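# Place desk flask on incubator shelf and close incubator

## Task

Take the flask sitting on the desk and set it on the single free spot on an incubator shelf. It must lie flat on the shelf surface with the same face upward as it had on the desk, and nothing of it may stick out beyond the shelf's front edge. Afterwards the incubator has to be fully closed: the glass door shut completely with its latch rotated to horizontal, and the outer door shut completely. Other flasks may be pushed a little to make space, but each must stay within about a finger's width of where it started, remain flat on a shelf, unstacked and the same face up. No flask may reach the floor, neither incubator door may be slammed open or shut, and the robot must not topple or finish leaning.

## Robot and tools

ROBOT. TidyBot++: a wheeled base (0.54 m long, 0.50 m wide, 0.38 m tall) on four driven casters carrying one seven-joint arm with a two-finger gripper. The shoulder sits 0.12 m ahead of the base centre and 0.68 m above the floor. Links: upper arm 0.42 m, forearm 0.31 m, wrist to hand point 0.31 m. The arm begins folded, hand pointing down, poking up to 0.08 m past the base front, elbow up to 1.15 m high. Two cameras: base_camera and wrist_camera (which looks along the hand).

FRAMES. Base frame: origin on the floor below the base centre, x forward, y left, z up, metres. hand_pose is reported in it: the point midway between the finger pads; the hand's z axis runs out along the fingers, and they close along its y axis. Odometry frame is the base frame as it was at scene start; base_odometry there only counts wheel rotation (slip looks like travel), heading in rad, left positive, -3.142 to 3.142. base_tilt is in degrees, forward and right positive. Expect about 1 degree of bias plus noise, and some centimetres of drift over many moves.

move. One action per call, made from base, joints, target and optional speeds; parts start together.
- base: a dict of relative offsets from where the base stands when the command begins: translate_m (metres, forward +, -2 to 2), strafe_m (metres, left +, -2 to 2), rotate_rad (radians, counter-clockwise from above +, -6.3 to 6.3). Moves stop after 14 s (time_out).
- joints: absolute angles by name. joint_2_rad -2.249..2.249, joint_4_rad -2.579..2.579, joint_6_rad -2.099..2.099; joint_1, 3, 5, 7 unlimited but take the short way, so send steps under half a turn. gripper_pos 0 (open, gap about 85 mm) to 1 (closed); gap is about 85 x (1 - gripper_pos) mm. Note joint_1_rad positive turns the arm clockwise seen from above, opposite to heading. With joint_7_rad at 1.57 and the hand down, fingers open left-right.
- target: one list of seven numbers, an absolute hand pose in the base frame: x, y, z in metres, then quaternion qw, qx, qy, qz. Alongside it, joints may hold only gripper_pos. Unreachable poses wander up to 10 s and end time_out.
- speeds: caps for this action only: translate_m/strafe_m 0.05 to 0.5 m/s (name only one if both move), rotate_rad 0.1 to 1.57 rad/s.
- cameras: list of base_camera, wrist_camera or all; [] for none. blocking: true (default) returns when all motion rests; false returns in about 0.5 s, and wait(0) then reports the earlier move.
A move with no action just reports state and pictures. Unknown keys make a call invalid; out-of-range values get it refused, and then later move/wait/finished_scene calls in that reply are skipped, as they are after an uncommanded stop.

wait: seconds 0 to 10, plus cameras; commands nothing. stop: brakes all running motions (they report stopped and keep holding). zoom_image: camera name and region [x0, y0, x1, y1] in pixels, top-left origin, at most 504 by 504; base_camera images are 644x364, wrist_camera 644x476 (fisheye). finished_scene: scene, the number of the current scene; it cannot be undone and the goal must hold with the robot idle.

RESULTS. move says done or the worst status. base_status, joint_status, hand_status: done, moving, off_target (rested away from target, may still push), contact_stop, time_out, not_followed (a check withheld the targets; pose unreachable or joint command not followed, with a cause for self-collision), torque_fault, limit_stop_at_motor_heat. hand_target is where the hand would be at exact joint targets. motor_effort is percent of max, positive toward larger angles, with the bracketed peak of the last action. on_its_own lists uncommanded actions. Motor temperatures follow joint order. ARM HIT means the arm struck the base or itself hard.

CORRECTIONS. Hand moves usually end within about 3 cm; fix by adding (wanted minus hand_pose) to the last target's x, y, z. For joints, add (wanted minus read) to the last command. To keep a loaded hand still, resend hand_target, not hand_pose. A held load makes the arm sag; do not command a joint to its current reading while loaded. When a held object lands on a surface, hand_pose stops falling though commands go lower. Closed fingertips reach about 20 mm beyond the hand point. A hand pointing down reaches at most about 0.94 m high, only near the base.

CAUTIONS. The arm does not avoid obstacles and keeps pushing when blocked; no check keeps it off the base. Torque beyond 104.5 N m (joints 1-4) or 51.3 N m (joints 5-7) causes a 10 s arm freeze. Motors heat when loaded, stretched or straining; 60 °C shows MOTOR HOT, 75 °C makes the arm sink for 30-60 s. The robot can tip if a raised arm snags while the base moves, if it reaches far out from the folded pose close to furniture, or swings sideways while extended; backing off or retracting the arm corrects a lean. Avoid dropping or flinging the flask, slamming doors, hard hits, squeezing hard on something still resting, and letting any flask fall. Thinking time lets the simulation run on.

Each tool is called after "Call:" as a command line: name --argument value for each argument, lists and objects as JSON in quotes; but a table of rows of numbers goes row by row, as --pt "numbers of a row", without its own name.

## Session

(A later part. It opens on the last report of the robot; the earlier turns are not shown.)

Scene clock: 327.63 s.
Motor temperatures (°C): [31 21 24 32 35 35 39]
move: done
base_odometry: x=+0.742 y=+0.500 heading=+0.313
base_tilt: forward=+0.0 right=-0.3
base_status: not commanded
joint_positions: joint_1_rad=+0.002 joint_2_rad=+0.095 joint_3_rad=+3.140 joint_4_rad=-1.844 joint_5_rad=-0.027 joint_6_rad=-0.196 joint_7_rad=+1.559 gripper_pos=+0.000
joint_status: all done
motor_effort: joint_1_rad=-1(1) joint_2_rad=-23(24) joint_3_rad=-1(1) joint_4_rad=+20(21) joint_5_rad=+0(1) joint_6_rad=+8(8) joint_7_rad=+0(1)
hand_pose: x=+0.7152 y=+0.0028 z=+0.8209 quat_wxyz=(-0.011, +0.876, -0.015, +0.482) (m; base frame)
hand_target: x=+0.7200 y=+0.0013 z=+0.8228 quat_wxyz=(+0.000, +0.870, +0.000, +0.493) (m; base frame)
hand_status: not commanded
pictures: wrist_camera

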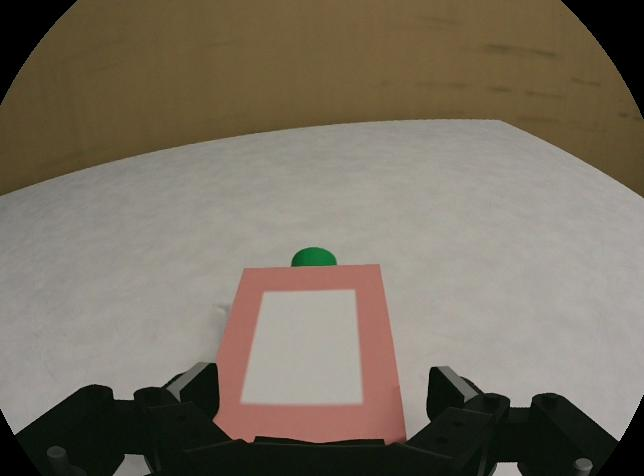

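Call:
move --base '{"strafe_m":0.005}' --cameras '["wrist_camera"]'

Call:
zoom_image --camera "wrist_camera" --region '[190, 260, 460, 476]'

Scene clock: 352.37 s.
Motor temperatures (°C): [31 21 24 32 35 35 39]
move: done
base_odometry: x=+0.741 y=+0.505 heading=+0.314
base_tilt: forward=+0.1 right=-0.3
base_status: done
joint_positions: joint_1_rad=+0.001 joint_2_rad=+0.095 joint_3_rad=+3.140 joint_4_rad=-1.844 joint_5_rad=-0.027 joint_6_rad=-0.196 joint_7_rad=+1.559 gripper_pos=+0.000
joint_status: not commanded
motor_effort: joint_1_rad=+0(3) joint_2_rad=-23(24) joint_3_rad=-1(4) joint_4_rad=+20(21) joint_5_rad=+0(1) joint_6_rad=+8(8) joint_7_rad=+1(1)
hand_pose: x=+0.7152 y=+0.0033 z=+0.8209 quat_wxyz=(-0.012, +0.876, -0.015, +0.482) (m; base frame)
hand_target: x=+0.7200 y=+0.0013 z=+0.8228 quat_wxyz=(+0.000, +0.870, +0.000, +0.493) (m; base frame)
hand_status: not commanded
pictures: wrist_camera

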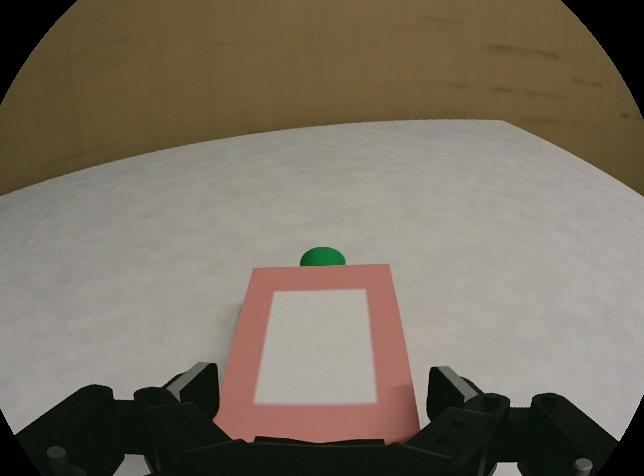

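Scaled by 1.867.

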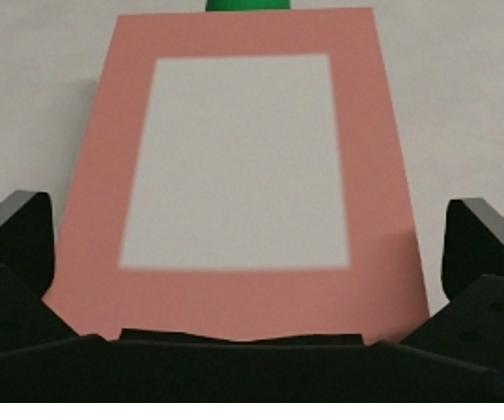

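Call:
move --base '{"strafe_m":0.003}' --cameras '[]'

Call:
move --joints '{"joint_1_rad":0,"joint_2_rad":0.116,"joint_3_rad":3.1416,"joint_4_rad":-1.888,"joint_5_rad":0,"joint_6_rad":-0.107,"joint_7_rad":1.57}' --cameras '["wrist_camera"]'

Call:
zoom_image --camera "wrist_camera" --region '[190, 260, 460, 476]'

Scene clock: 362.33 s.
Motor temperatures (°C): [31 21 24 32 35 35 39]
move: done
base_odometry: x=+0.740 y=+0.508 heading=+0.314
base_tilt: forward=+0.0 right=-0.3
base_status: done
joint_positions: joint_1_rad=+0.001 joint_2_rad=+0.095 joint_3_rad=+3.140 joint_4_rad=-1.844 joint_5_rad=-0.027 joint_6_rad=-0.196 joint_7_rad=+1.559 gripper_pos=+0.000
joint_status: not commanded
motor_effort: joint_1_rad=+1(3) joint_2_rad=-24(25) joint_3_rad=-1(3) joint_4_rad=+20(21) joint_5_rad=+0(1) joint_6_rad=+8(8) joint_7_rad=+1(1)
hand_pose: x=+0.7152 y=+0.0034 z=+0.8209 quat_wxyz=(-0.012, +0.876, -0.015, +0.482) (m; base frame)
hand_target: x=+0.7200 y=+0.0013 z=+0.8228 quat_wxyz=(+0.000, +0.870, +0.000, +0.493) (m; base frame)
hand_status: not commanded
pictures: none
No camera images: "cameras" was empty.

Scene clock: 363.10 s.
Motor temperatures (°C): [31 21 24 32 35 35 39]
move: done
base_odometry: x=+0.740 y=+0.508 heading=+0.314
base_tilt: forward=+0.0 right=-0.4
base_status: not commanded
joint_positions: joint_1_rad=+0.001 joint_2_rad=+0.108 joint_3_rad=+3.140 joint_4_rad=-1.878 joint_5_rad=-0.027 joint_6_rad=-0.149 joint_7_rad=+1.559 gripper_pos=+0.000
joint_status: all done
motor_effort: joint_1_rad=-1(1) joint_2_rad=-24(25) joint_3_rad=-1(2) joint_4_rad=+20(21) joint_5_rad=+0(1) joint_6_rad=+7(8) joint_7_rad=+1(1)
hand_pose: x=+0.7151 y=+0.0030 z=+0.8067 quat_wxyz=(-0.011, +0.876, -0.015, +0.482) (m; base frame)
hand_target: x=+0.7200 y=+0.0013 z=+0.8077 quat_wxyz=(+0.000, +0.870, +0.000, +0.493) (m; base frame)
hand_status: not commanded
pictures: wrist_camera

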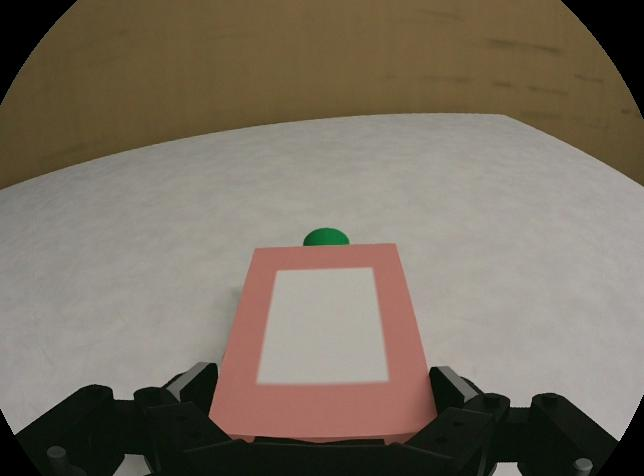

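Scaled by 1.867.

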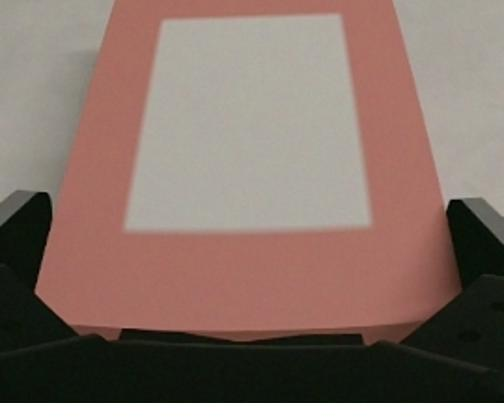

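Call:
move --joints '{"gripper_pos":0.2}' --cameras '["wrist_camera"]'

Call:
zoom_image --camera "wrist_camera" --region '[190, 260, 460, 476]'

Scene clock: 381.47 s.
Motor temperatures (°C): [31 21 23 32 35 35 39]
move: off_target
base_odometry: x=+0.740 y=+0.508 heading=+0.314
base_tilt: forward=+0.1 right=-0.3
base_status: not commanded
joint_positions: joint_1_rad=+0.001 joint_2_rad=+0.108 joint_3_rad=+3.140 joint_4_rad=-1.878 joint_5_rad=-0.027 joint_6_rad=-0.145 joint_7_rad=+1.559 gripper_pos=+0.061
joint_status: gripper_pos off_target (ended at +0.061, target +0.200)
motor_effort: joint_1_rad=+0(1) joint_2_rad=-22(25) joint_3_rad=-2(2) joint_4_rad=+19(21) joint_5_rad=+0(1) joint_6_rad=+7(8) joint_7_rad=+0(1)
hand_pose: x=+0.7158 y=+0.0030 z=+0.8077 quat_wxyz=(-0.011, +0.875, -0.015, +0.484) (m; base frame)
hand_target: x=+0.7200 y=+0.0013 z=+0.8077 quat_wxyz=(+0.000, +0.870, +0.000, +0.493) (m; base frame)
hand_status: not commanded
pictures: wrist_camera

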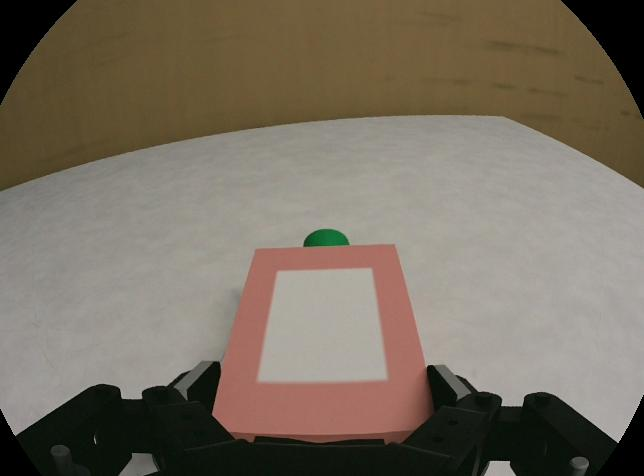

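Scaled by 1.867.

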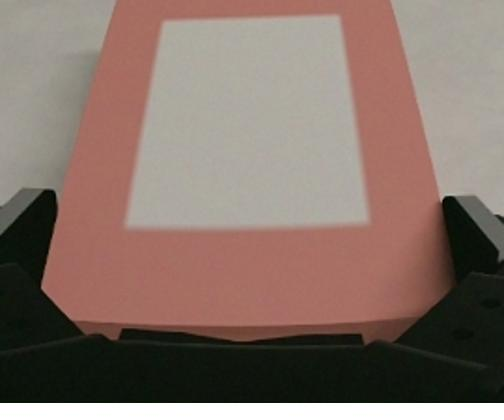

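Call:
move --joints '{"gripper_pos":0.35}' --cameras '[]'

Call:
move --joints '{"joint_1_rad":0,"joint_2_rad":0.079,"joint_3_rad":3.1416,"joint_4_rad":-1.785,"joint_5_rad":0,"joint_6_rad":-0.247,"joint_7_rad":1.57}' --cameras '["wrist_camera"]'

Call:
zoom_image --camera "wrist_camera" --region '[190, 220, 460, 436]'

Scene clock: 395.17 s.
Motor temperatures (°C): [31 21 23 32 35 35 39]
move: off_target
base_odometry: x=+0.740 y=+0.508 heading=+0.314
base_tilt: forward=+0.0 right=-0.3
base_status: not commanded
joint_positions: joint_1_rad=+0.001 joint_2_rad=+0.108 joint_3_rad=+3.140 joint_4_rad=-1.878 joint_5_rad=-0.027 joint_6_rad=-0.145 joint_7_rad=+1.559 gripper_pos=+0.061
joint_status: gripper_pos off_target (ended at +0.061, target +0.350)
motor_effort: joint_1_rad=+0(1) joint_2_rad=-22(23) joint_3_rad=-1(2) joint_4_rad=+19(19) joint_5_rad=+0(0) joint_6_rad=+7(7) joint_7_rad=+1(1)
hand_pose: x=+0.7158 y=+0.0030 z=+0.8077 quat_wxyz=(-0.011, +0.875, -0.015, +0.484) (m; base frame)
hand_target: x=+0.7200 y=+0.0013 z=+0.8077 quat_wxyz=(+0.000, +0.870, +0.000, +0.493) (m; base frame)
hand_status: not commanded
pictures: none
No camera images: "cameras" was empty.

Scene clock: 396.10 s.
Motor temperatures (°C): [31 21 23 32 35 35 39]
move: done
base_odometry: x=+0.740 y=+0.508 heading=+0.314
base_tilt: forward=+0.0 right=-0.3
base_status: not commanded
joint_positions: joint_1_rad=+0.001 joint_2_rad=+0.101 joint_3_rad=+3.140 joint_4_rad=-1.803 joint_5_rad=-0.027 joint_6_rad=-0.211 joint_7_rad=+1.559 gripper_pos=+0.061
joint_status: all done
motor_effort: joint_1_rad=+0(2) joint_2_rad=-25(26) joint_3_rad=-2(2) joint_4_rad=+22(23) joint_5_rad=+0(2) joint_6_rad=+8(9) joint_7_rad=+1(1)
hand_pose: x=+0.7247 y=+0.0035 z=+0.8367 quat_wxyz=(-0.012, +0.871, -0.015, +0.491) (m; base frame)
hand_target: x=+0.7201 y=+0.0013 z=+0.8503 quat_wxyz=(+0.000, +0.870, +0.000, +0.493) (m; base frame)
hand_status: not commanded
pictures: wrist_camera

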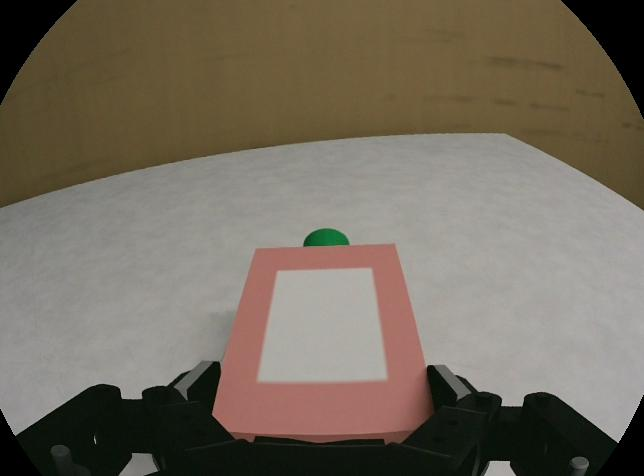

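Scaled by 1.867.

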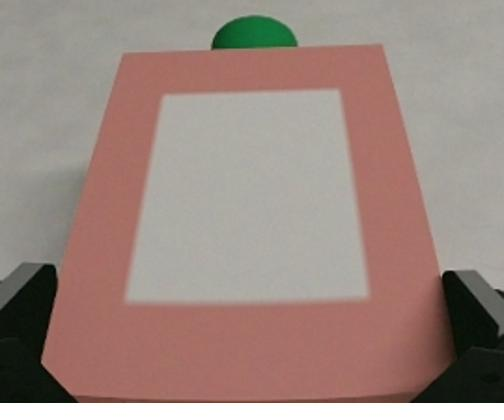

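Call:
move --joints '{"joint_1_rad":0,"joint_2_rad":0.01,"joint_3_rad":3.1416,"joint_4_rad":-1.532,"joint_5_rad":0,"joint_6_rad":-0.569,"joint_7_rad":1.57,"gripper_pos":0.5}' --cameras '[]'

Call:
move --joints '{"joint_1_rad":0,"joint_2_rad":-0.456,"joint_3_rad":3.1416,"joint_4_rad":-1.759,"joint_5_rad":0,"joint_6_rad":-0.808,"joint_7_rad":1.57}' --cameras '[]'

Call:
move --base '{"translate_m":-0.7}' --speeds '{"translate_m":0.3}' --cameras '["wrist_camera"]'

Scene clock: 421.30 s.
Motor temperatures (°C): [31 21 23 32 35 35 39]
move: off_target
base_odometry: x=+0.740 y=+0.508 heading=+0.314
base_tilt: forward=+0.1 right=-0.3
base_status: not commanded
joint_positions: joint_1_rad=+0.001 joint_2_rad=+0.027 joint_3_rad=+3.140 joint_4_rad=-1.550 joint_5_rad=-0.027 joint_6_rad=-0.519 joint_7_rad=+1.559 gripper_pos=+0.061
joint_status: gripper_pos off_target (ended at +0.061, target +0.500); the others done
motor_effort: joint_1_rad=+0(2) joint_2_rad=-23(27) joint_3_rad=-1(2) joint_4_rad=+22(24) joint_5_rad=+0(1) joint_6_rad=+9(9) joint_7_rad=+1(1)
hand_pose: x=+0.7140 y=+0.0059 z=+0.9447 quat_wxyz=(-0.015, +0.866, -0.011, +0.499) (m; base frame)
hand_target: x=+0.7044 y=+0.0013 z=+0.9515 quat_wxyz=(+0.000, +0.870, +0.000, +0.493) (m; base frame)
hand_status: not commanded
pictures: none
No camera images: "cameras" was empty.

Scene clock: 422.97 s.
Motor temperatures (°C): [31 21 23 32 35 35 39]
move: done
base_odometry: x=+0.740 y=+0.508 heading=+0.314
base_tilt: forward=+0.0 right=-0.4
base_status: not commanded
joint_positions: joint_1_rad=+0.001 joint_2_rad=-0.444 joint_3_rad=+3.140 joint_4_rad=-1.750 joint_5_rad=-0.027 joint_6_rad=-0.758 joint_7_rad=+1.559 gripper_pos=+0.061
joint_status: all done
motor_effort: joint_1_rad=+0(2) joint_2_rad=-5(26) joint_3_rad=+0(1) joint_4_rad=+22(23) joint_5_rad=+0(1) joint_6_rad=+9(9) joint_7_rad=+1(1)
hand_pose: x=+0.5157 y=+0.0075 z=+0.9967 quat_wxyz=(-0.016, +0.858, -0.008, +0.513) (m; base frame)
hand_target: x=+0.5038 y=+0.0013 z=+0.9827 quat_wxyz=(+0.000, +0.870, +0.000, +0.493) (m; base frame)
hand_status: not commanded
pictures: none
No camera images: "cameras" was empty.

Scene clock: 426.23 s.
Motor temperatures (°C): [31 21 23 32 35 35 39]
move: done
base_odometry: x=+0.074 y=+0.292 heading=+0.314
base_tilt: forward=+0.0 right=-0.3
base_status: done
joint_positions: joint_1_rad=+0.001 joint_2_rad=-0.451 joint_3_rad=+3.140 joint_4_rad=-1.752 joint_5_rad=-0.027 joint_6_rad=-0.763 joint_7_rad=+1.559 gripper_pos=+0.061
joint_status: not commanded
motor_effort: joint_1_rad=+0(1) joint_2_rad=-5(10) joint_3_rad=+0(1) joint_4_rad=+22(23) joint_5_rad=+0(1) joint_6_rad=+9(9) joint_7_rad=+0(1)
hand_pose: x=+0.5129 y=+0.0076 z=+0.9967 quat_wxyz=(-0.016, +0.858, -0.008, +0.513) (m; base frame)
hand_target: x=+0.5038 y=+0.0013 z=+0.9827 quat_wxyz=(+0.000, +0.870, +0.000, +0.493) (m; base frame)
hand_status: not commanded
pictures: wrist_camera

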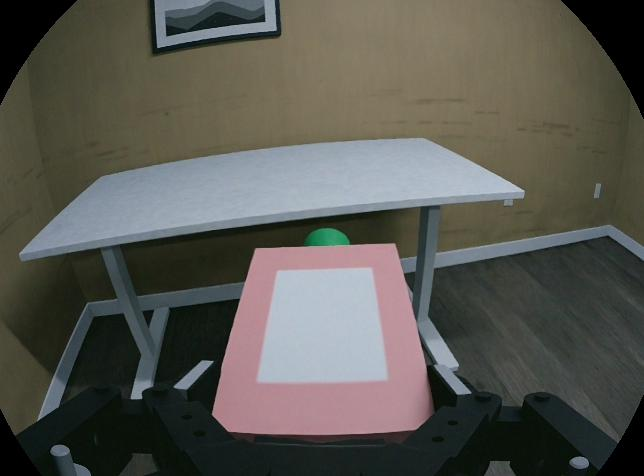

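Call:
move --base '{"rotate_rad":-1.37}' --speeds '{"rotate_rad":0.6}' --cameras '[]'

Call:
move --base '{"translate_m":0.5,"strafe_m":-0.5}' --speeds '{"translate_m":0.3}'

Scene clock: 452.97 s.
Motor temperatures (°C): [31 21 23 32 35 35 39]
move: done
base_odometry: x=+0.074 y=+0.292 heading=-1.056
base_tilt: forward=+0.0 right=-0.4
base_status: done
joint_positions: joint_1_rad=+0.001 joint_2_rad=-0.451 joint_3_rad=+3.140 joint_4_rad=-1.753 joint_5_rad=-0.027 joint_6_rad=-0.763 joint_7_rad=+1.559 gripper_pos=+0.061
joint_status: not commanded
motor_effort: joint_1_rad=+0(2) joint_2_rad=-5(6) joint_3_rad=+0(2) joint_4_rad=+22(22) joint_5_rad=+0(1) joint_6_rad=+9(9) joint_7_rad=+1(1)
hand_pose: x=+0.5129 y=+0.0076 z=+0.9966 quat_wxyz=(-0.016, +0.858, -0.008, +0.513) (m; base frame)
hand_target: x=+0.5038 y=+0.0013 z=+0.9827 quat_wxyz=(+0.000, +0.870, +0.000, +0.493) (m; base frame)
hand_status: not commanded
pictures: none
No camera images: "cameras" was empty.

Scene clock: 456.30 s.
Motor temperatures (°C): [31 21 23 32 35 35 39]
move: done
base_odometry: x=-0.115 y=-0.390 heading=-1.056
base_tilt: forward=+0.0 right=-0.3
base_status: done
joint_positions: joint_1_rad=+0.001 joint_2_rad=-0.450 joint_3_rad=+3.140 joint_4_rad=-1.753 joint_5_rad=-0.027 joint_6_rad=-0.763 joint_7_rad=+1.559 gripper_pos=+0.061
joint_status: not commanded
motor_effort: joint_1_rad=-1(1) joint_2_rad=-5(9) joint_3_rad=+0(3) joint_4_rad=+22(23) joint_5_rad=+0(1) joint_6_rad=+9(9) joint_7_rad=+0(1)
hand_pose: x=+0.5129 y=+0.0075 z=+0.9960 quat_wxyz=(-0.016, +0.859, -0.008, +0.512) (m; base frame)
hand_target: x=+0.5038 y=+0.0013 z=+0.9827 quat_wxyz=(+0.000, +0.870, +0.000, +0.493) (m; base frame)
hand_status: not commanded
pictures: base_camera, wrist_camera

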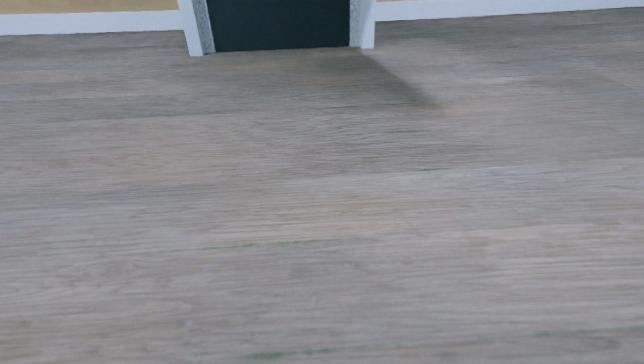

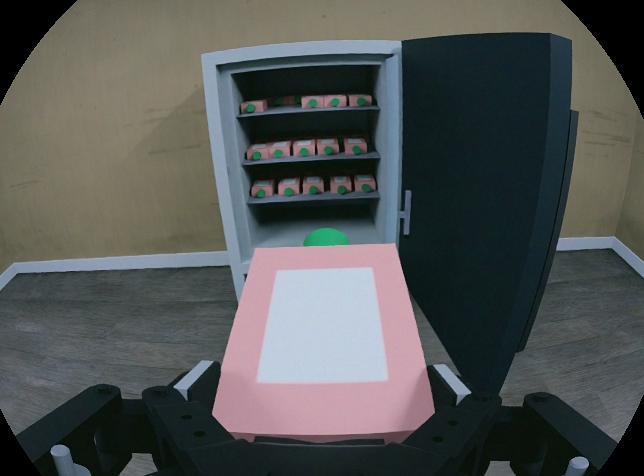

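Call:
move --base '{"rotate_rad":0.065}'

Call:
zoom_image --camera "wrist_camera" --region '[210, 70, 370, 220]'

Scene clock: 474.37 s.
Motor temperatures (°C): [31 21 23 32 35 35 39]
move: done
base_odometry: x=-0.115 y=-0.390 heading=-0.991
base_tilt: forward=+0.0 right=-0.3
base_status: done
joint_positions: joint_1_rad=+0.001 joint_2_rad=-0.450 joint_3_rad=+3.140 joint_4_rad=-1.753 joint_5_rad=-0.027 joint_6_rad=-0.763 joint_7_rad=+1.559 gripper_pos=+0.061
joint_status: not commanded
motor_effort: joint_1_rad=+0(1) joint_2_rad=-5(6) joint_3_rad=+0(2) joint_4_rad=+23(23) joint_5_rad=+0(1) joint_6_rad=+9(9) joint_7_rad=+1(1)
hand_pose: x=+0.5129 y=+0.0079 z=+0.9960 quat_wxyz=(-0.016, +0.859, -0.008, +0.512) (m; base frame)
hand_target: x=+0.5038 y=+0.0013 z=+0.9827 quat_wxyz=(+0.000, +0.870, +0.000, +0.493) (m; base frame)
hand_status: not commanded
pictures: base_camera, wrist_camera

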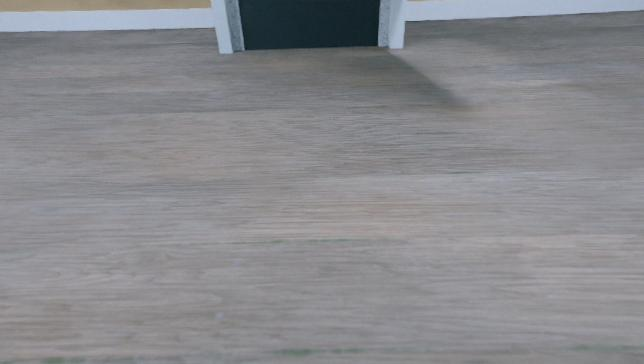

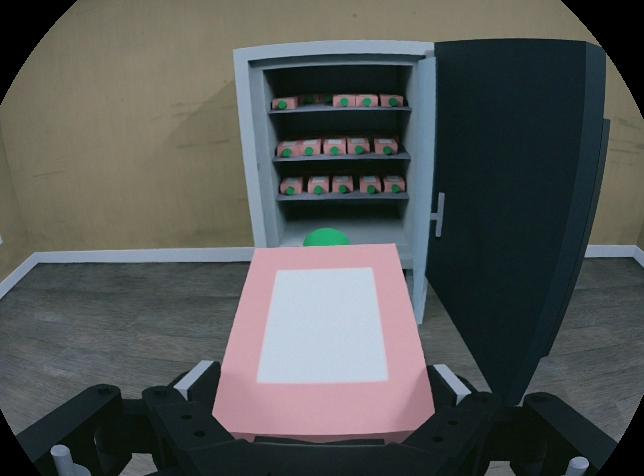

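Scaled by 3.150.

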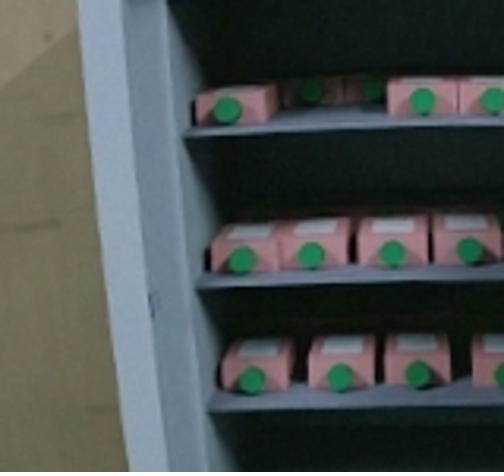

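Call:
move --base '{"translate_m":0.45,"rotate_rad":0.03}' --speeds '{"translate_m":0.3}'

Call:
zoom_image --camera "wrist_camera" --region '[220, 20, 440, 230]'

Scene clock: 499.13 s.
Motor temperatures (°C): [31 21 23 32 35 35 39]
move: done
base_odometry: x=+0.131 y=-0.767 heading=-0.961
base_tilt: forward=+0.0 right=-0.4
base_status: done
joint_positions: joint_1_rad=+0.001 joint_2_rad=-0.448 joint_3_rad=+3.139 joint_4_rad=-1.754 joint_5_rad=-0.027 joint_6_rad=-0.764 joint_7_rad=+1.559 gripper_pos=+0.061
joint_status: not commanded
motor_effort: joint_1_rad=+0(2) joint_2_rad=-5(8) joint_3_rad=+0(3) joint_4_rad=+22(23) joint_5_rad=+0(1) joint_6_rad=+9(9) joint_7_rad=+1(1)
hand_pose: x=+0.5134 y=+0.0080 z=+0.9943 quat_wxyz=(-0.016, +0.860, -0.008, +0.510) (m; base frame)
hand_target: x=+0.5038 y=+0.0013 z=+0.9827 quat_wxyz=(+0.000, +0.870, +0.000, +0.493) (m; base frame)
hand_status: not commanded
pictures: base_camera, wrist_camera

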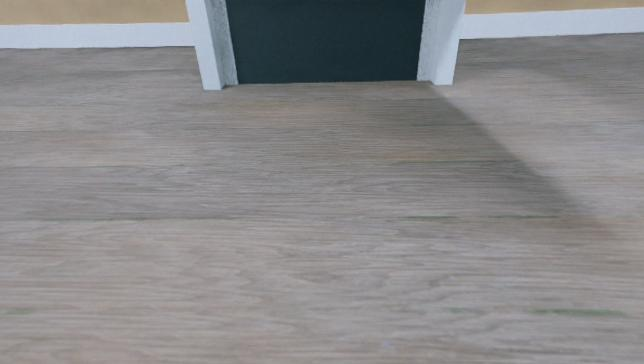

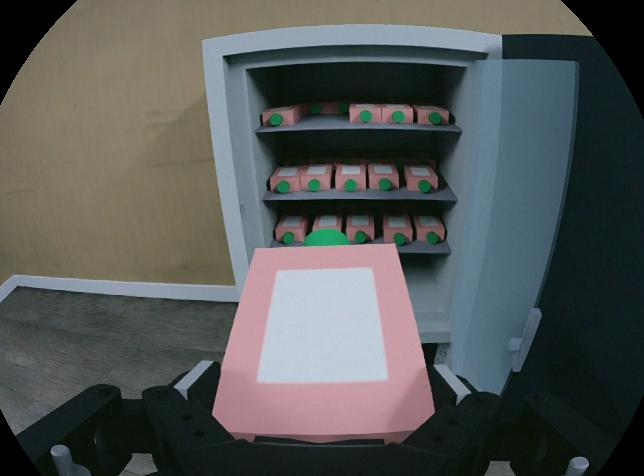

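Scaled by 2.291.

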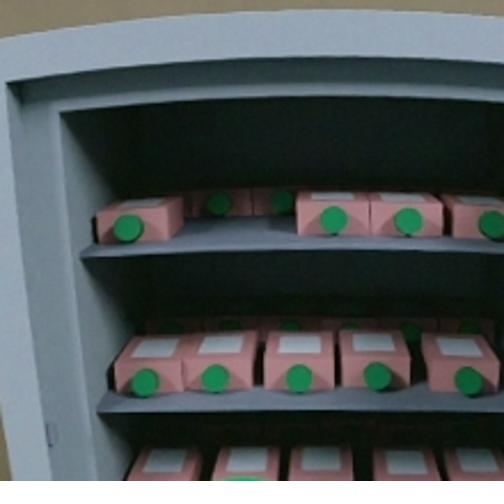

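Call:
move --joints '{"joint_1_rad":0,"joint_2_rad":-0.160,"joint_3_rad":3.1416,"joint_4_rad":-1.350,"joint_5_rad":0,"joint_6_rad":-0.961,"joint_7_rad":1.57}' --cameras '["wrist_camera"]'

Call:
zoom_image --camera "wrist_camera" --region '[220, 20, 440, 230]'

Scene clock: 525.50 s.
Motor temperatures (°C): [31 21 23 32 35 35 39]
move: done
base_odometry: x=+0.131 y=-0.767 heading=-0.961
base_tilt: forward=+0.1 right=-0.3
base_status: not commanded
joint_positions: joint_1_rad=+0.001 joint_2_rad=-0.162 joint_3_rad=+3.139 joint_4_rad=-1.375 joint_5_rad=-0.027 joint_6_rad=-0.911 joint_7_rad=+1.559 gripper_pos=+0.061
joint_status: all done
motor_effort: joint_1_rad=+0(2) joint_2_rad=-15(17) joint_3_rad=-1(2) joint_4_rad=+20(23) joint_5_rad=+0(1) joint_6_rad=+8(9) joint_7_rad=+1(2)
hand_pose: x=+0.6105 y=+0.0089 z=+1.0437 quat_wxyz=(-0.016, +0.873, -0.006, +0.487) (m; base frame)
hand_target: x=+0.6042 y=+0.0013 z=+1.0434 quat_wxyz=(+0.000, +0.880, +0.000, +0.475) (m; base frame)
hand_status: not commanded
pictures: wrist_camera

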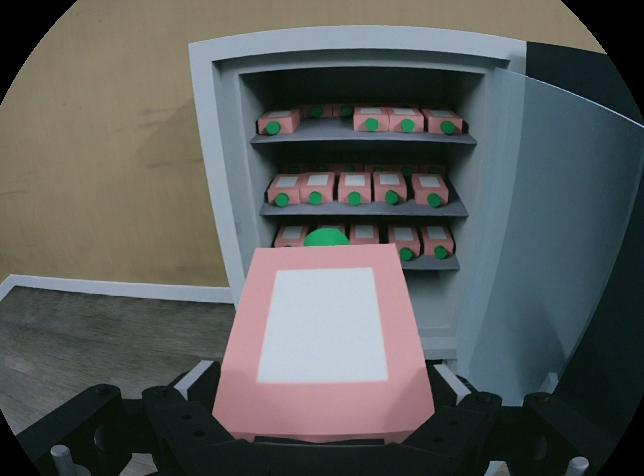

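Scaled by 2.291.

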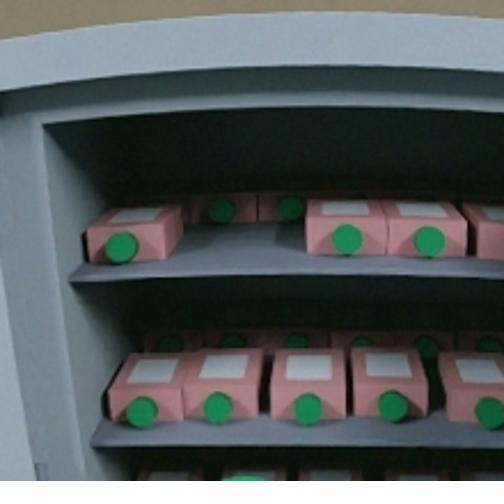

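Call:
move --base '{"translate_m":0.38,"strafe_m":-0.008}' --speeds '{"translate_m":0.2}'

Call:
zoom_image --camera "wrist_camera" --region '[180, 40, 460, 260]'

Scene clock: 550.63 s.
Motor temperatures (°C): [31 21 23 32 35 35 39]
move: done
base_odometry: x=+0.343 y=-1.083 heading=-0.961
base_tilt: forward=+0.1 right=-0.3
base_status: done
joint_positions: joint_1_rad=+0.001 joint_2_rad=-0.150 joint_3_rad=+3.139 joint_4_rad=-1.372 joint_5_rad=-0.027 joint_6_rad=-0.916 joint_7_rad=+1.559 gripper_pos=+0.061
joint_status: not commanded
motor_effort: joint_1_rad=+0(1) joint_2_rad=-16(19) joint_3_rad=-1(2) joint_4_rad=+21(22) joint_5_rad=+0(0) joint_6_rad=+8(9) joint_7_rad=+1(1)
hand_pose: x=+0.6142 y=+0.0089 z=+1.0379 quat_wxyz=(-0.016, +0.877, -0.006, +0.481) (m; base frame)
hand_target: x=+0.6042 y=+0.0013 z=+1.0434 quat_wxyz=(+0.000, +0.880, +0.000, +0.475) (m; base frame)
hand_status: not commanded
pictures: base_camera, wrist_camera

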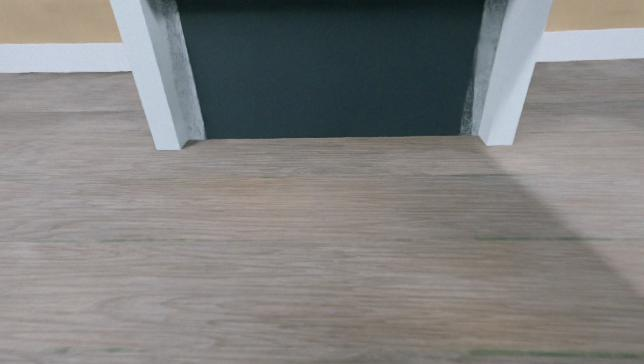

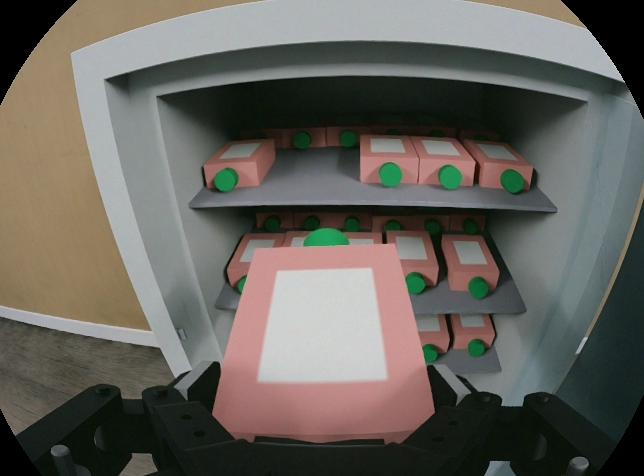

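Scaled by 1.800.

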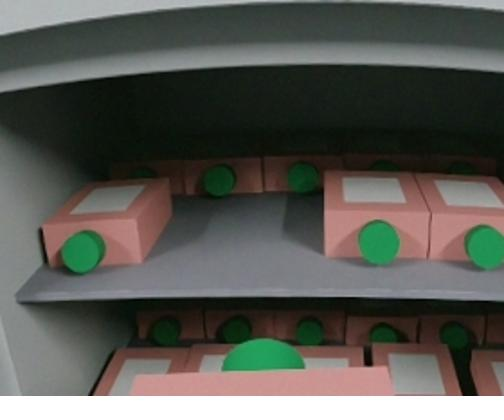

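Call:
move --base '{"translate_m":0.2,"strafe_m":0.025}' --speeds '{"translate_m":0.15}'

Call:
zoom_image --camera "wrist_camera" --region '[140, 20, 520, 290]'

Scene clock: 603.10 s.
Motor temperatures (°C): [31 21 23 32 35 35 39]
move: time_out
base_odometry: x=+0.475 y=-1.228 heading=-0.973
base_tilt: forward=+0.1 right=-0.3
base_status: translate_m time_out (by the wheels' count: +0.195 of +0.200); strafe_m time_out (by the wheels' count: +0.025 of +0.025)
joint_positions: joint_1_rad=+0.002 joint_2_rad=-0.146 joint_3_rad=+3.143 joint_4_rad=-1.368 joint_5_rad=-0.026 joint_6_rad=-0.921 joint_7_rad=+1.559 gripper_pos=+0.061
joint_status: not commanded
motor_effort: joint_1_rad=-1(3) joint_2_rad=-15(24) joint_3_rad=-2(5) joint_4_rad=+20(24) joint_5_rad=+0(1) joint_6_rad=+8(9) joint_7_rad=+1(1)
hand_pose: x=+0.6149 y=+0.0061 z=+1.0373 quat_wxyz=(-0.015, +0.878, -0.009, +0.479) (m; base frame)
hand_target: x=+0.6042 y=+0.0013 z=+1.0434 quat_wxyz=(+0.000, +0.880, +0.000, +0.475) (m; base frame)
hand_status: not commanded
pictures: base_camera, wrist_camera

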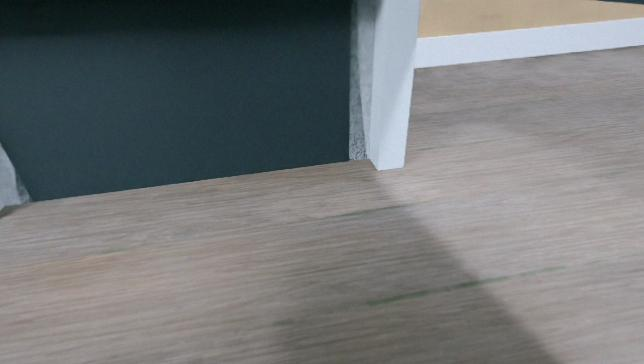

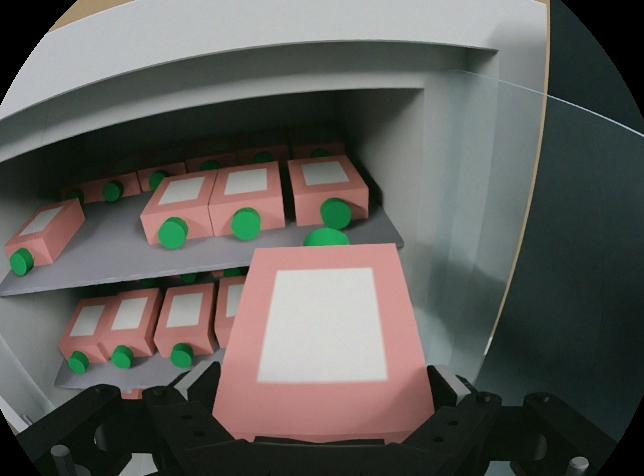

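Scaled by 1.326.

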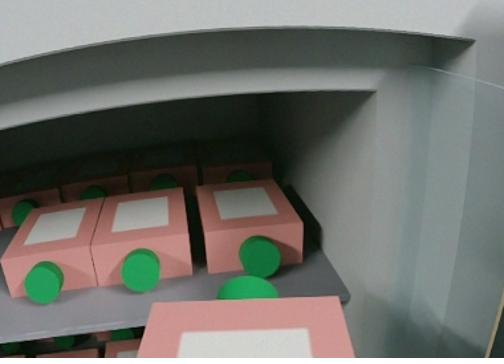

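Call:
move --base '{"translate_m":-0.3}' --speeds '{"translate_m":0.15}'

Scene clock: 621.10 s.
Motor temperatures (°C): [31 21 23 32 35 35 39]
move: done
base_odometry: x=+0.306 y=-0.980 heading=-0.973
base_tilt: forward=+0.0 right=-0.3
base_status: done
joint_positions: joint_1_rad=+0.002 joint_2_rad=-0.153 joint_3_rad=+3.143 joint_4_rad=-1.368 joint_5_rad=-0.026 joint_6_rad=-0.921 joint_7_rad=+1.559 gripper_pos=+0.061
joint_status: not commanded
motor_effort: joint_1_rad=-1(1) joint_2_rad=-15(19) joint_3_rad=-1(2) joint_4_rad=+21(22) joint_5_rad=+0(1) joint_6_rad=+9(9) joint_7_rad=+0(1)
hand_pose: x=+0.6124 y=+0.0061 z=+1.0407 quat_wxyz=(-0.015, +0.876, -0.009, +0.482) (m; base frame)
hand_target: x=+0.6042 y=+0.0013 z=+1.0434 quat_wxyz=(+0.000, +0.880, +0.000, +0.475) (m; base frame)
hand_status: not commanded
pictures: base_camera, wrist_camera

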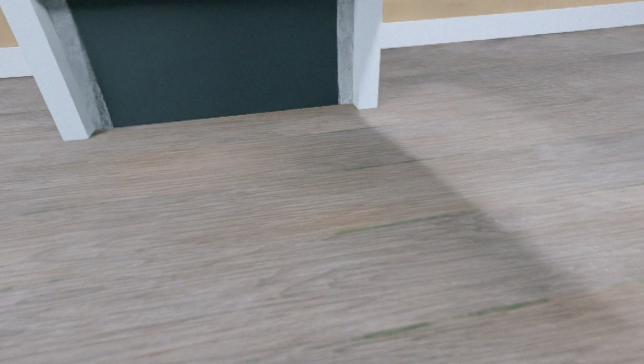

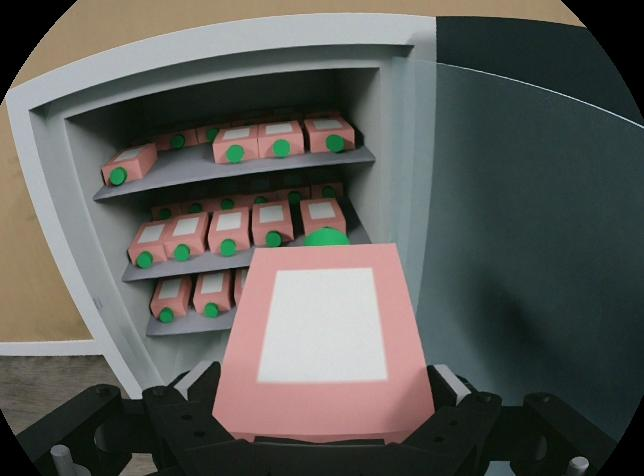

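Call:
move --base '{"translate_m":-0.35}' --speeds '{"translate_m":0.2}' --cameras '[]'

Call:
move --base '{"rotate_rad":0.11}'

Scene clock: 637.17 s.
Motor temperatures (°C): [31 21 23 32 35 34 39]
move: done
base_odometry: x=+0.109 y=-0.691 heading=-0.972
base_tilt: forward=+0.0 right=-0.3
base_status: done
joint_positions: joint_1_rad=+0.002 joint_2_rad=-0.154 joint_3_rad=+3.143 joint_4_rad=-1.368 joint_5_rad=-0.026 joint_6_rad=-0.921 joint_7_rad=+1.559 gripper_pos=+0.061
joint_status: not commanded
motor_effort: joint_1_rad=-1(1) joint_2_rad=-15(19) joint_3_rad=+0(1) joint_4_rad=+21(22) joint_5_rad=+0(1) joint_6_rad=+8(9) joint_7_rad=+0(1)
hand_pose: x=+0.6119 y=+0.0061 z=+1.0414 quat_wxyz=(-0.015, +0.876, -0.009, +0.482) (m; base frame)
hand_target: x=+0.6042 y=+0.0013 z=+1.0434 quat_wxyz=(+0.000, +0.880, +0.000, +0.475) (m; base frame)
hand_status: not commanded
pictures: none
No camera images: "cameras" was empty.

Scene clock: 638.03 s.
Motor temperatures (°C): [31 21 23 32 35 34 39]
move: done
base_odometry: x=+0.109 y=-0.691 heading=-0.862
base_tilt: forward=+0.1 right=-0.3
base_status: done
joint_positions: joint_1_rad=-0.002 joint_2_rad=-0.154 joint_3_rad=+3.139 joint_4_rad=-1.368 joint_5_rad=-0.026 joint_6_rad=-0.921 joint_7_rad=+1.559 gripper_pos=+0.061
joint_status: not commanded
motor_effort: joint_1_rad=+0(2) joint_2_rad=-15(16) joint_3_rad=+0(3) joint_4_rad=+21(22) joint_5_rad=+0(1) joint_6_rad=+9(9) joint_7_rad=+0(1)
hand_pose: x=+0.6118 y=+0.0100 z=+1.0414 quat_wxyz=(-0.017, +0.876, -0.005, +0.482) (m; base frame)
hand_target: x=+0.6042 y=+0.0013 z=+1.0434 quat_wxyz=(+0.000, +0.880, +0.000, +0.475) (m; base frame)
hand_status: not commanded
pictures: base_camera, wrist_camera

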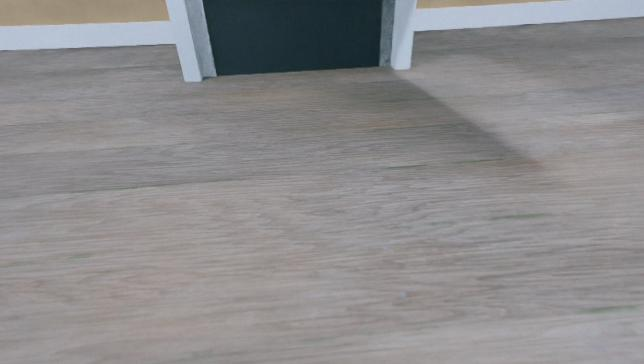

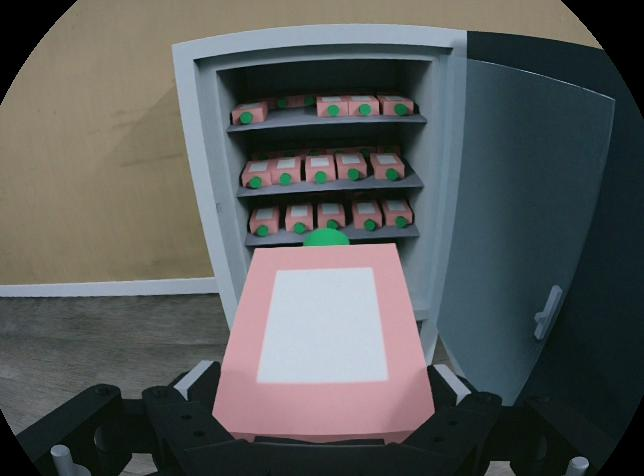

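Call:
move --base '{"rotate_rad":0.055}'

Call:
zoom_image --camera "wrist_camera" --region '[200, 40, 480, 260]'

Scene clock: 665.10 s.
Motor temperatures (°C): [31 21 23 32 35 34 39]
move: done
base_odometry: x=+0.109 y=-0.691 heading=-0.806
base_tilt: forward=+0.0 right=-0.3
base_status: done
joint_positions: joint_1_rad=-0.004 joint_2_rad=-0.154 joint_3_rad=+3.137 joint_4_rad=-1.368 joint_5_rad=-0.026 joint_6_rad=-0.921 joint_7_rad=+1.559 gripper_pos=+0.061
joint_status: not commanded
motor_effort: joint_1_rad=+0(2) joint_2_rad=-15(16) joint_3_rad=-1(3) joint_4_rad=+21(22) joint_5_rad=+0(1) joint_6_rad=+8(9) joint_7_rad=+1(1)
hand_pose: x=+0.6118 y=+0.0123 z=+1.0413 quat_wxyz=(-0.018, +0.876, -0.003, +0.482) (m; base frame)
hand_target: x=+0.6042 y=+0.0013 z=+1.0434 quat_wxyz=(+0.000, +0.880, +0.000, +0.475) (m; base frame)
hand_status: not commanded
pictures: base_camera, wrist_camera

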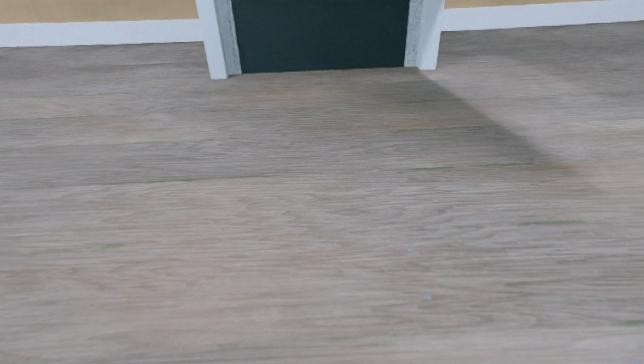

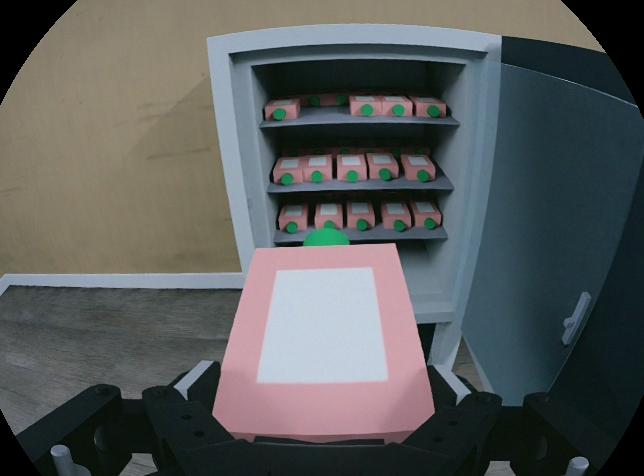

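Scaled by 1.800.

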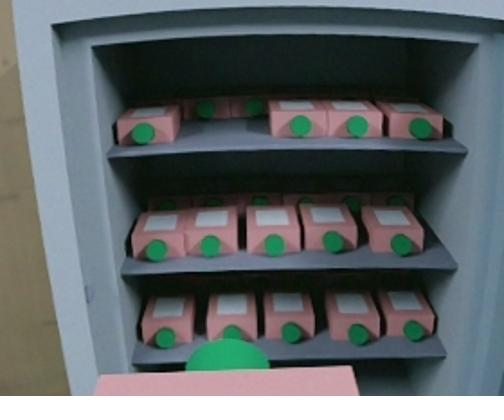

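Call:
move --base '{"translate_m":0.55,"strafe_m":0.004}' --speeds '{"translate_m":0.15}'

Call:
zoom_image --camera "wrist_camera" --region '[160, 40, 480, 260]'

Scene clock: 679.70 s.
Motor temperatures (°C): [31 21 23 32 35 34 39]
move: done
base_odometry: x=+0.492 y=-1.085 heading=-0.806
base_tilt: forward=+0.1 right=-0.3
base_status: done
joint_positions: joint_1_rad=-0.004 joint_2_rad=-0.148 joint_3_rad=+3.137 joint_4_rad=-1.367 joint_5_rad=-0.026 joint_6_rad=-0.922 joint_7_rad=+1.559 gripper_pos=+0.061
joint_status: not commanded
motor_effort: joint_1_rad=+0(2) joint_2_rad=-16(19) joint_3_rad=+0(2) joint_4_rad=+21(22) joint_5_rad=+0(1) joint_6_rad=+8(9) joint_7_rad=+1(1)
hand_pose: x=+0.6139 y=+0.0123 z=+1.0383 quat_wxyz=(-0.018, +0.877, -0.003, +0.480) (m; base frame)
hand_target: x=+0.6042 y=+0.0013 z=+1.0434 quat_wxyz=(+0.000, +0.880, +0.000, +0.475) (m; base frame)
hand_status: not commanded
pictures: base_camera, wrist_camera

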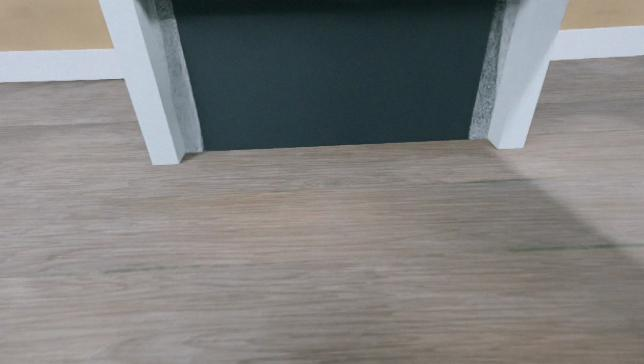

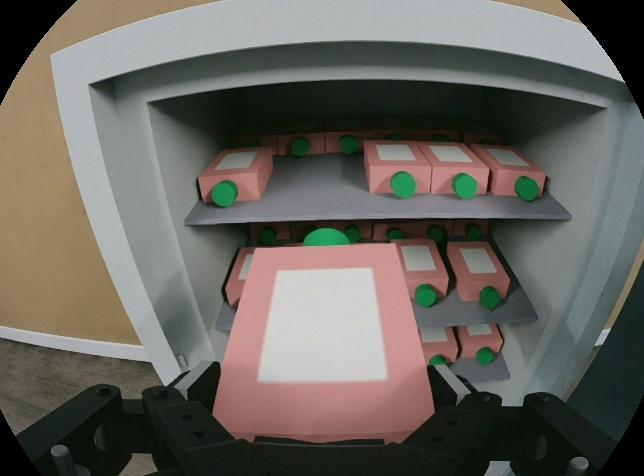

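Scaled by 1.575.

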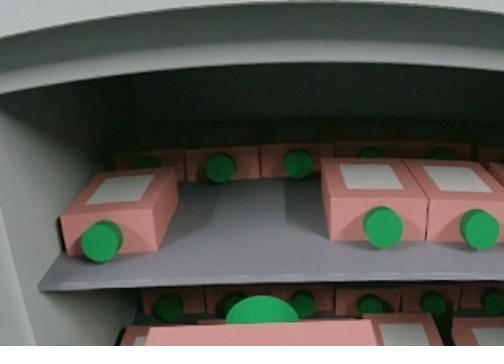

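Call:
move --joints '{"joint_1_rad":0,"joint_2_rad":-0.187,"joint_3_rad":3.1416,"joint_4_rad":-1.477,"joint_5_rad":0,"joint_6_rad":-0.856,"joint_7_rad":1.57}' --cameras '[]'

Call:
move --base '{"translate_m":0.17,"strafe_m":0.015}' --speeds '{"translate_m":0.12}'

Call:
zoom_image --camera "wrist_camera" --region '[120, 60, 520, 340]'

Scene clock: 695.97 s.
Motor temperatures (°C): [31 21 23 32 35 34 39]
move: done
base_odometry: x=+0.492 y=-1.085 heading=-0.806
base_tilt: forward=+0.1 right=-0.3
base_status: not commanded
joint_positions: joint_1_rad=-0.004 joint_2_rad=-0.162 joint_3_rad=+3.137 joint_4_rad=-1.475 joint_5_rad=-0.026 joint_6_rad=-0.902 joint_7_rad=+1.559 gripper_pos=+0.061
joint_status: all done
motor_effort: joint_1_rad=-1(2) joint_2_rad=-15(17) joint_3_rad=-1(1) joint_4_rad=+22(23) joint_5_rad=+0(1) joint_6_rad=+8(9) joint_7_rad=+1(1)
hand_pose: x=+0.6038 y=+0.0121 z=+0.9903 quat_wxyz=(-0.017, +0.894, -0.004, +0.447) (m; base frame)
hand_target: x=+0.6040 y=+0.0014 z=+1.0130 quat_wxyz=(+0.000, +0.879, +0.000, +0.477) (m; base frame)
hand_status: not commanded
pictures: none
No camera images: "cameras" was empty.

Scene clock: 698.07 s.
Motor temperatures (°C): [31 21 23 32 35 34 39]
move: done
base_odometry: x=+0.621 y=-1.197 heading=-0.806
base_tilt: forward=+0.1 right=-0.4
base_status: done
joint_positions: joint_1_rad=-0.004 joint_2_rad=-0.173 joint_3_rad=+3.137 joint_4_rad=-1.475 joint_5_rad=-0.026 joint_6_rad=-0.902 joint_7_rad=+1.559 gripper_pos=+0.061
joint_status: not commanded
motor_effort: joint_1_rad=+0(2) joint_2_rad=-15(18) joint_3_rad=+0(2) joint_4_rad=+21(22) joint_5_rad=+0(1) joint_6_rad=+8(9) joint_7_rad=+1(1)
hand_pose: x=+0.6004 y=+0.0120 z=+0.9956 quat_wxyz=(-0.017, +0.892, -0.004, +0.452) (m; base frame)
hand_target: x=+0.6040 y=+0.0014 z=+1.0130 quat_wxyz=(+0.000, +0.879, +0.000, +0.477) (m; base frame)
hand_status: not commanded
pictures: base_camera, wrist_camera

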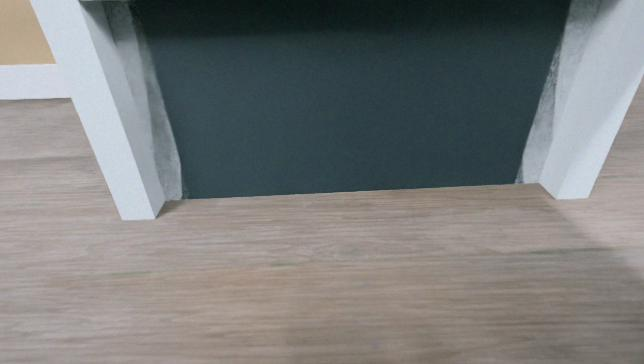

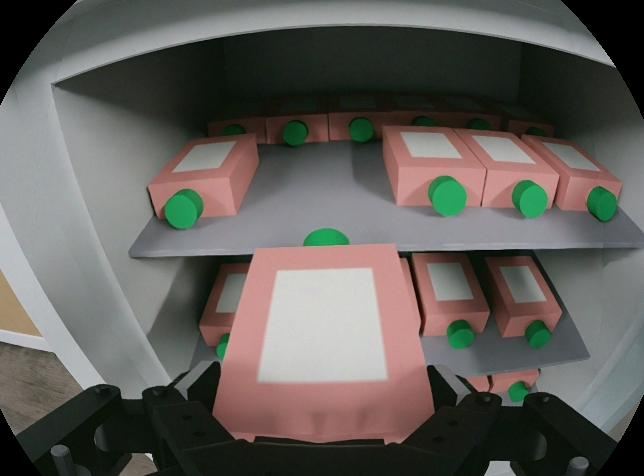

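Scaled by 1.260.

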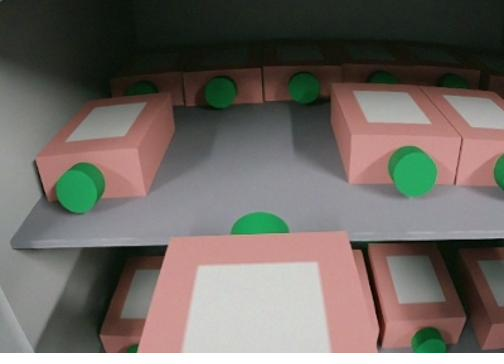

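Call:
move --joints '{"joint_1_rad":0,"joint_2_rad":-0.199,"joint_3_rad":3.1416,"joint_4_rad":-1.440,"joint_5_rad":0,"joint_6_rad":-0.810,"joint_7_rad":1.57}' --cameras '["wrist_camera"]'

Scene clock: 707.33 s.
Motor temperatures (°C): [31 21 23 32 35 34 39]
move: done
base_odometry: x=+0.621 y=-1.197 heading=-0.806
base_tilt: forward=+0.1 right=-0.3
base_status: not commanded
joint_positions: joint_1_rad=-0.004 joint_2_rad=-0.178 joint_3_rad=+3.137 joint_4_rad=-1.455 joint_5_rad=-0.026 joint_6_rad=-0.859 joint_7_rad=+1.559 gripper_pos=+0.061
joint_status: all done
motor_effort: joint_1_rad=+0(1) joint_2_rad=-14(16) joint_3_rad=-1(1) joint_4_rad=+22(23) joint_5_rad=+0(1) joint_6_rad=+8(9) joint_7_rad=+0(2)
hand_pose: x=+0.6082 y=+0.0119 z=+1.0202 quat_wxyz=(-0.017, +0.876, -0.004, +0.481) (m; base frame)
hand_target: x=+0.6093 y=+0.0014 z=+1.0523 quat_wxyz=(+0.000, +0.855, +0.000, +0.519) (m; base frame)
hand_status: not commanded
pictures: wrist_camera

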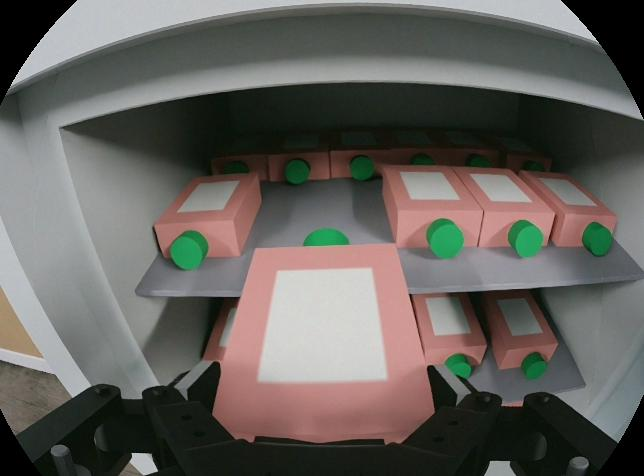

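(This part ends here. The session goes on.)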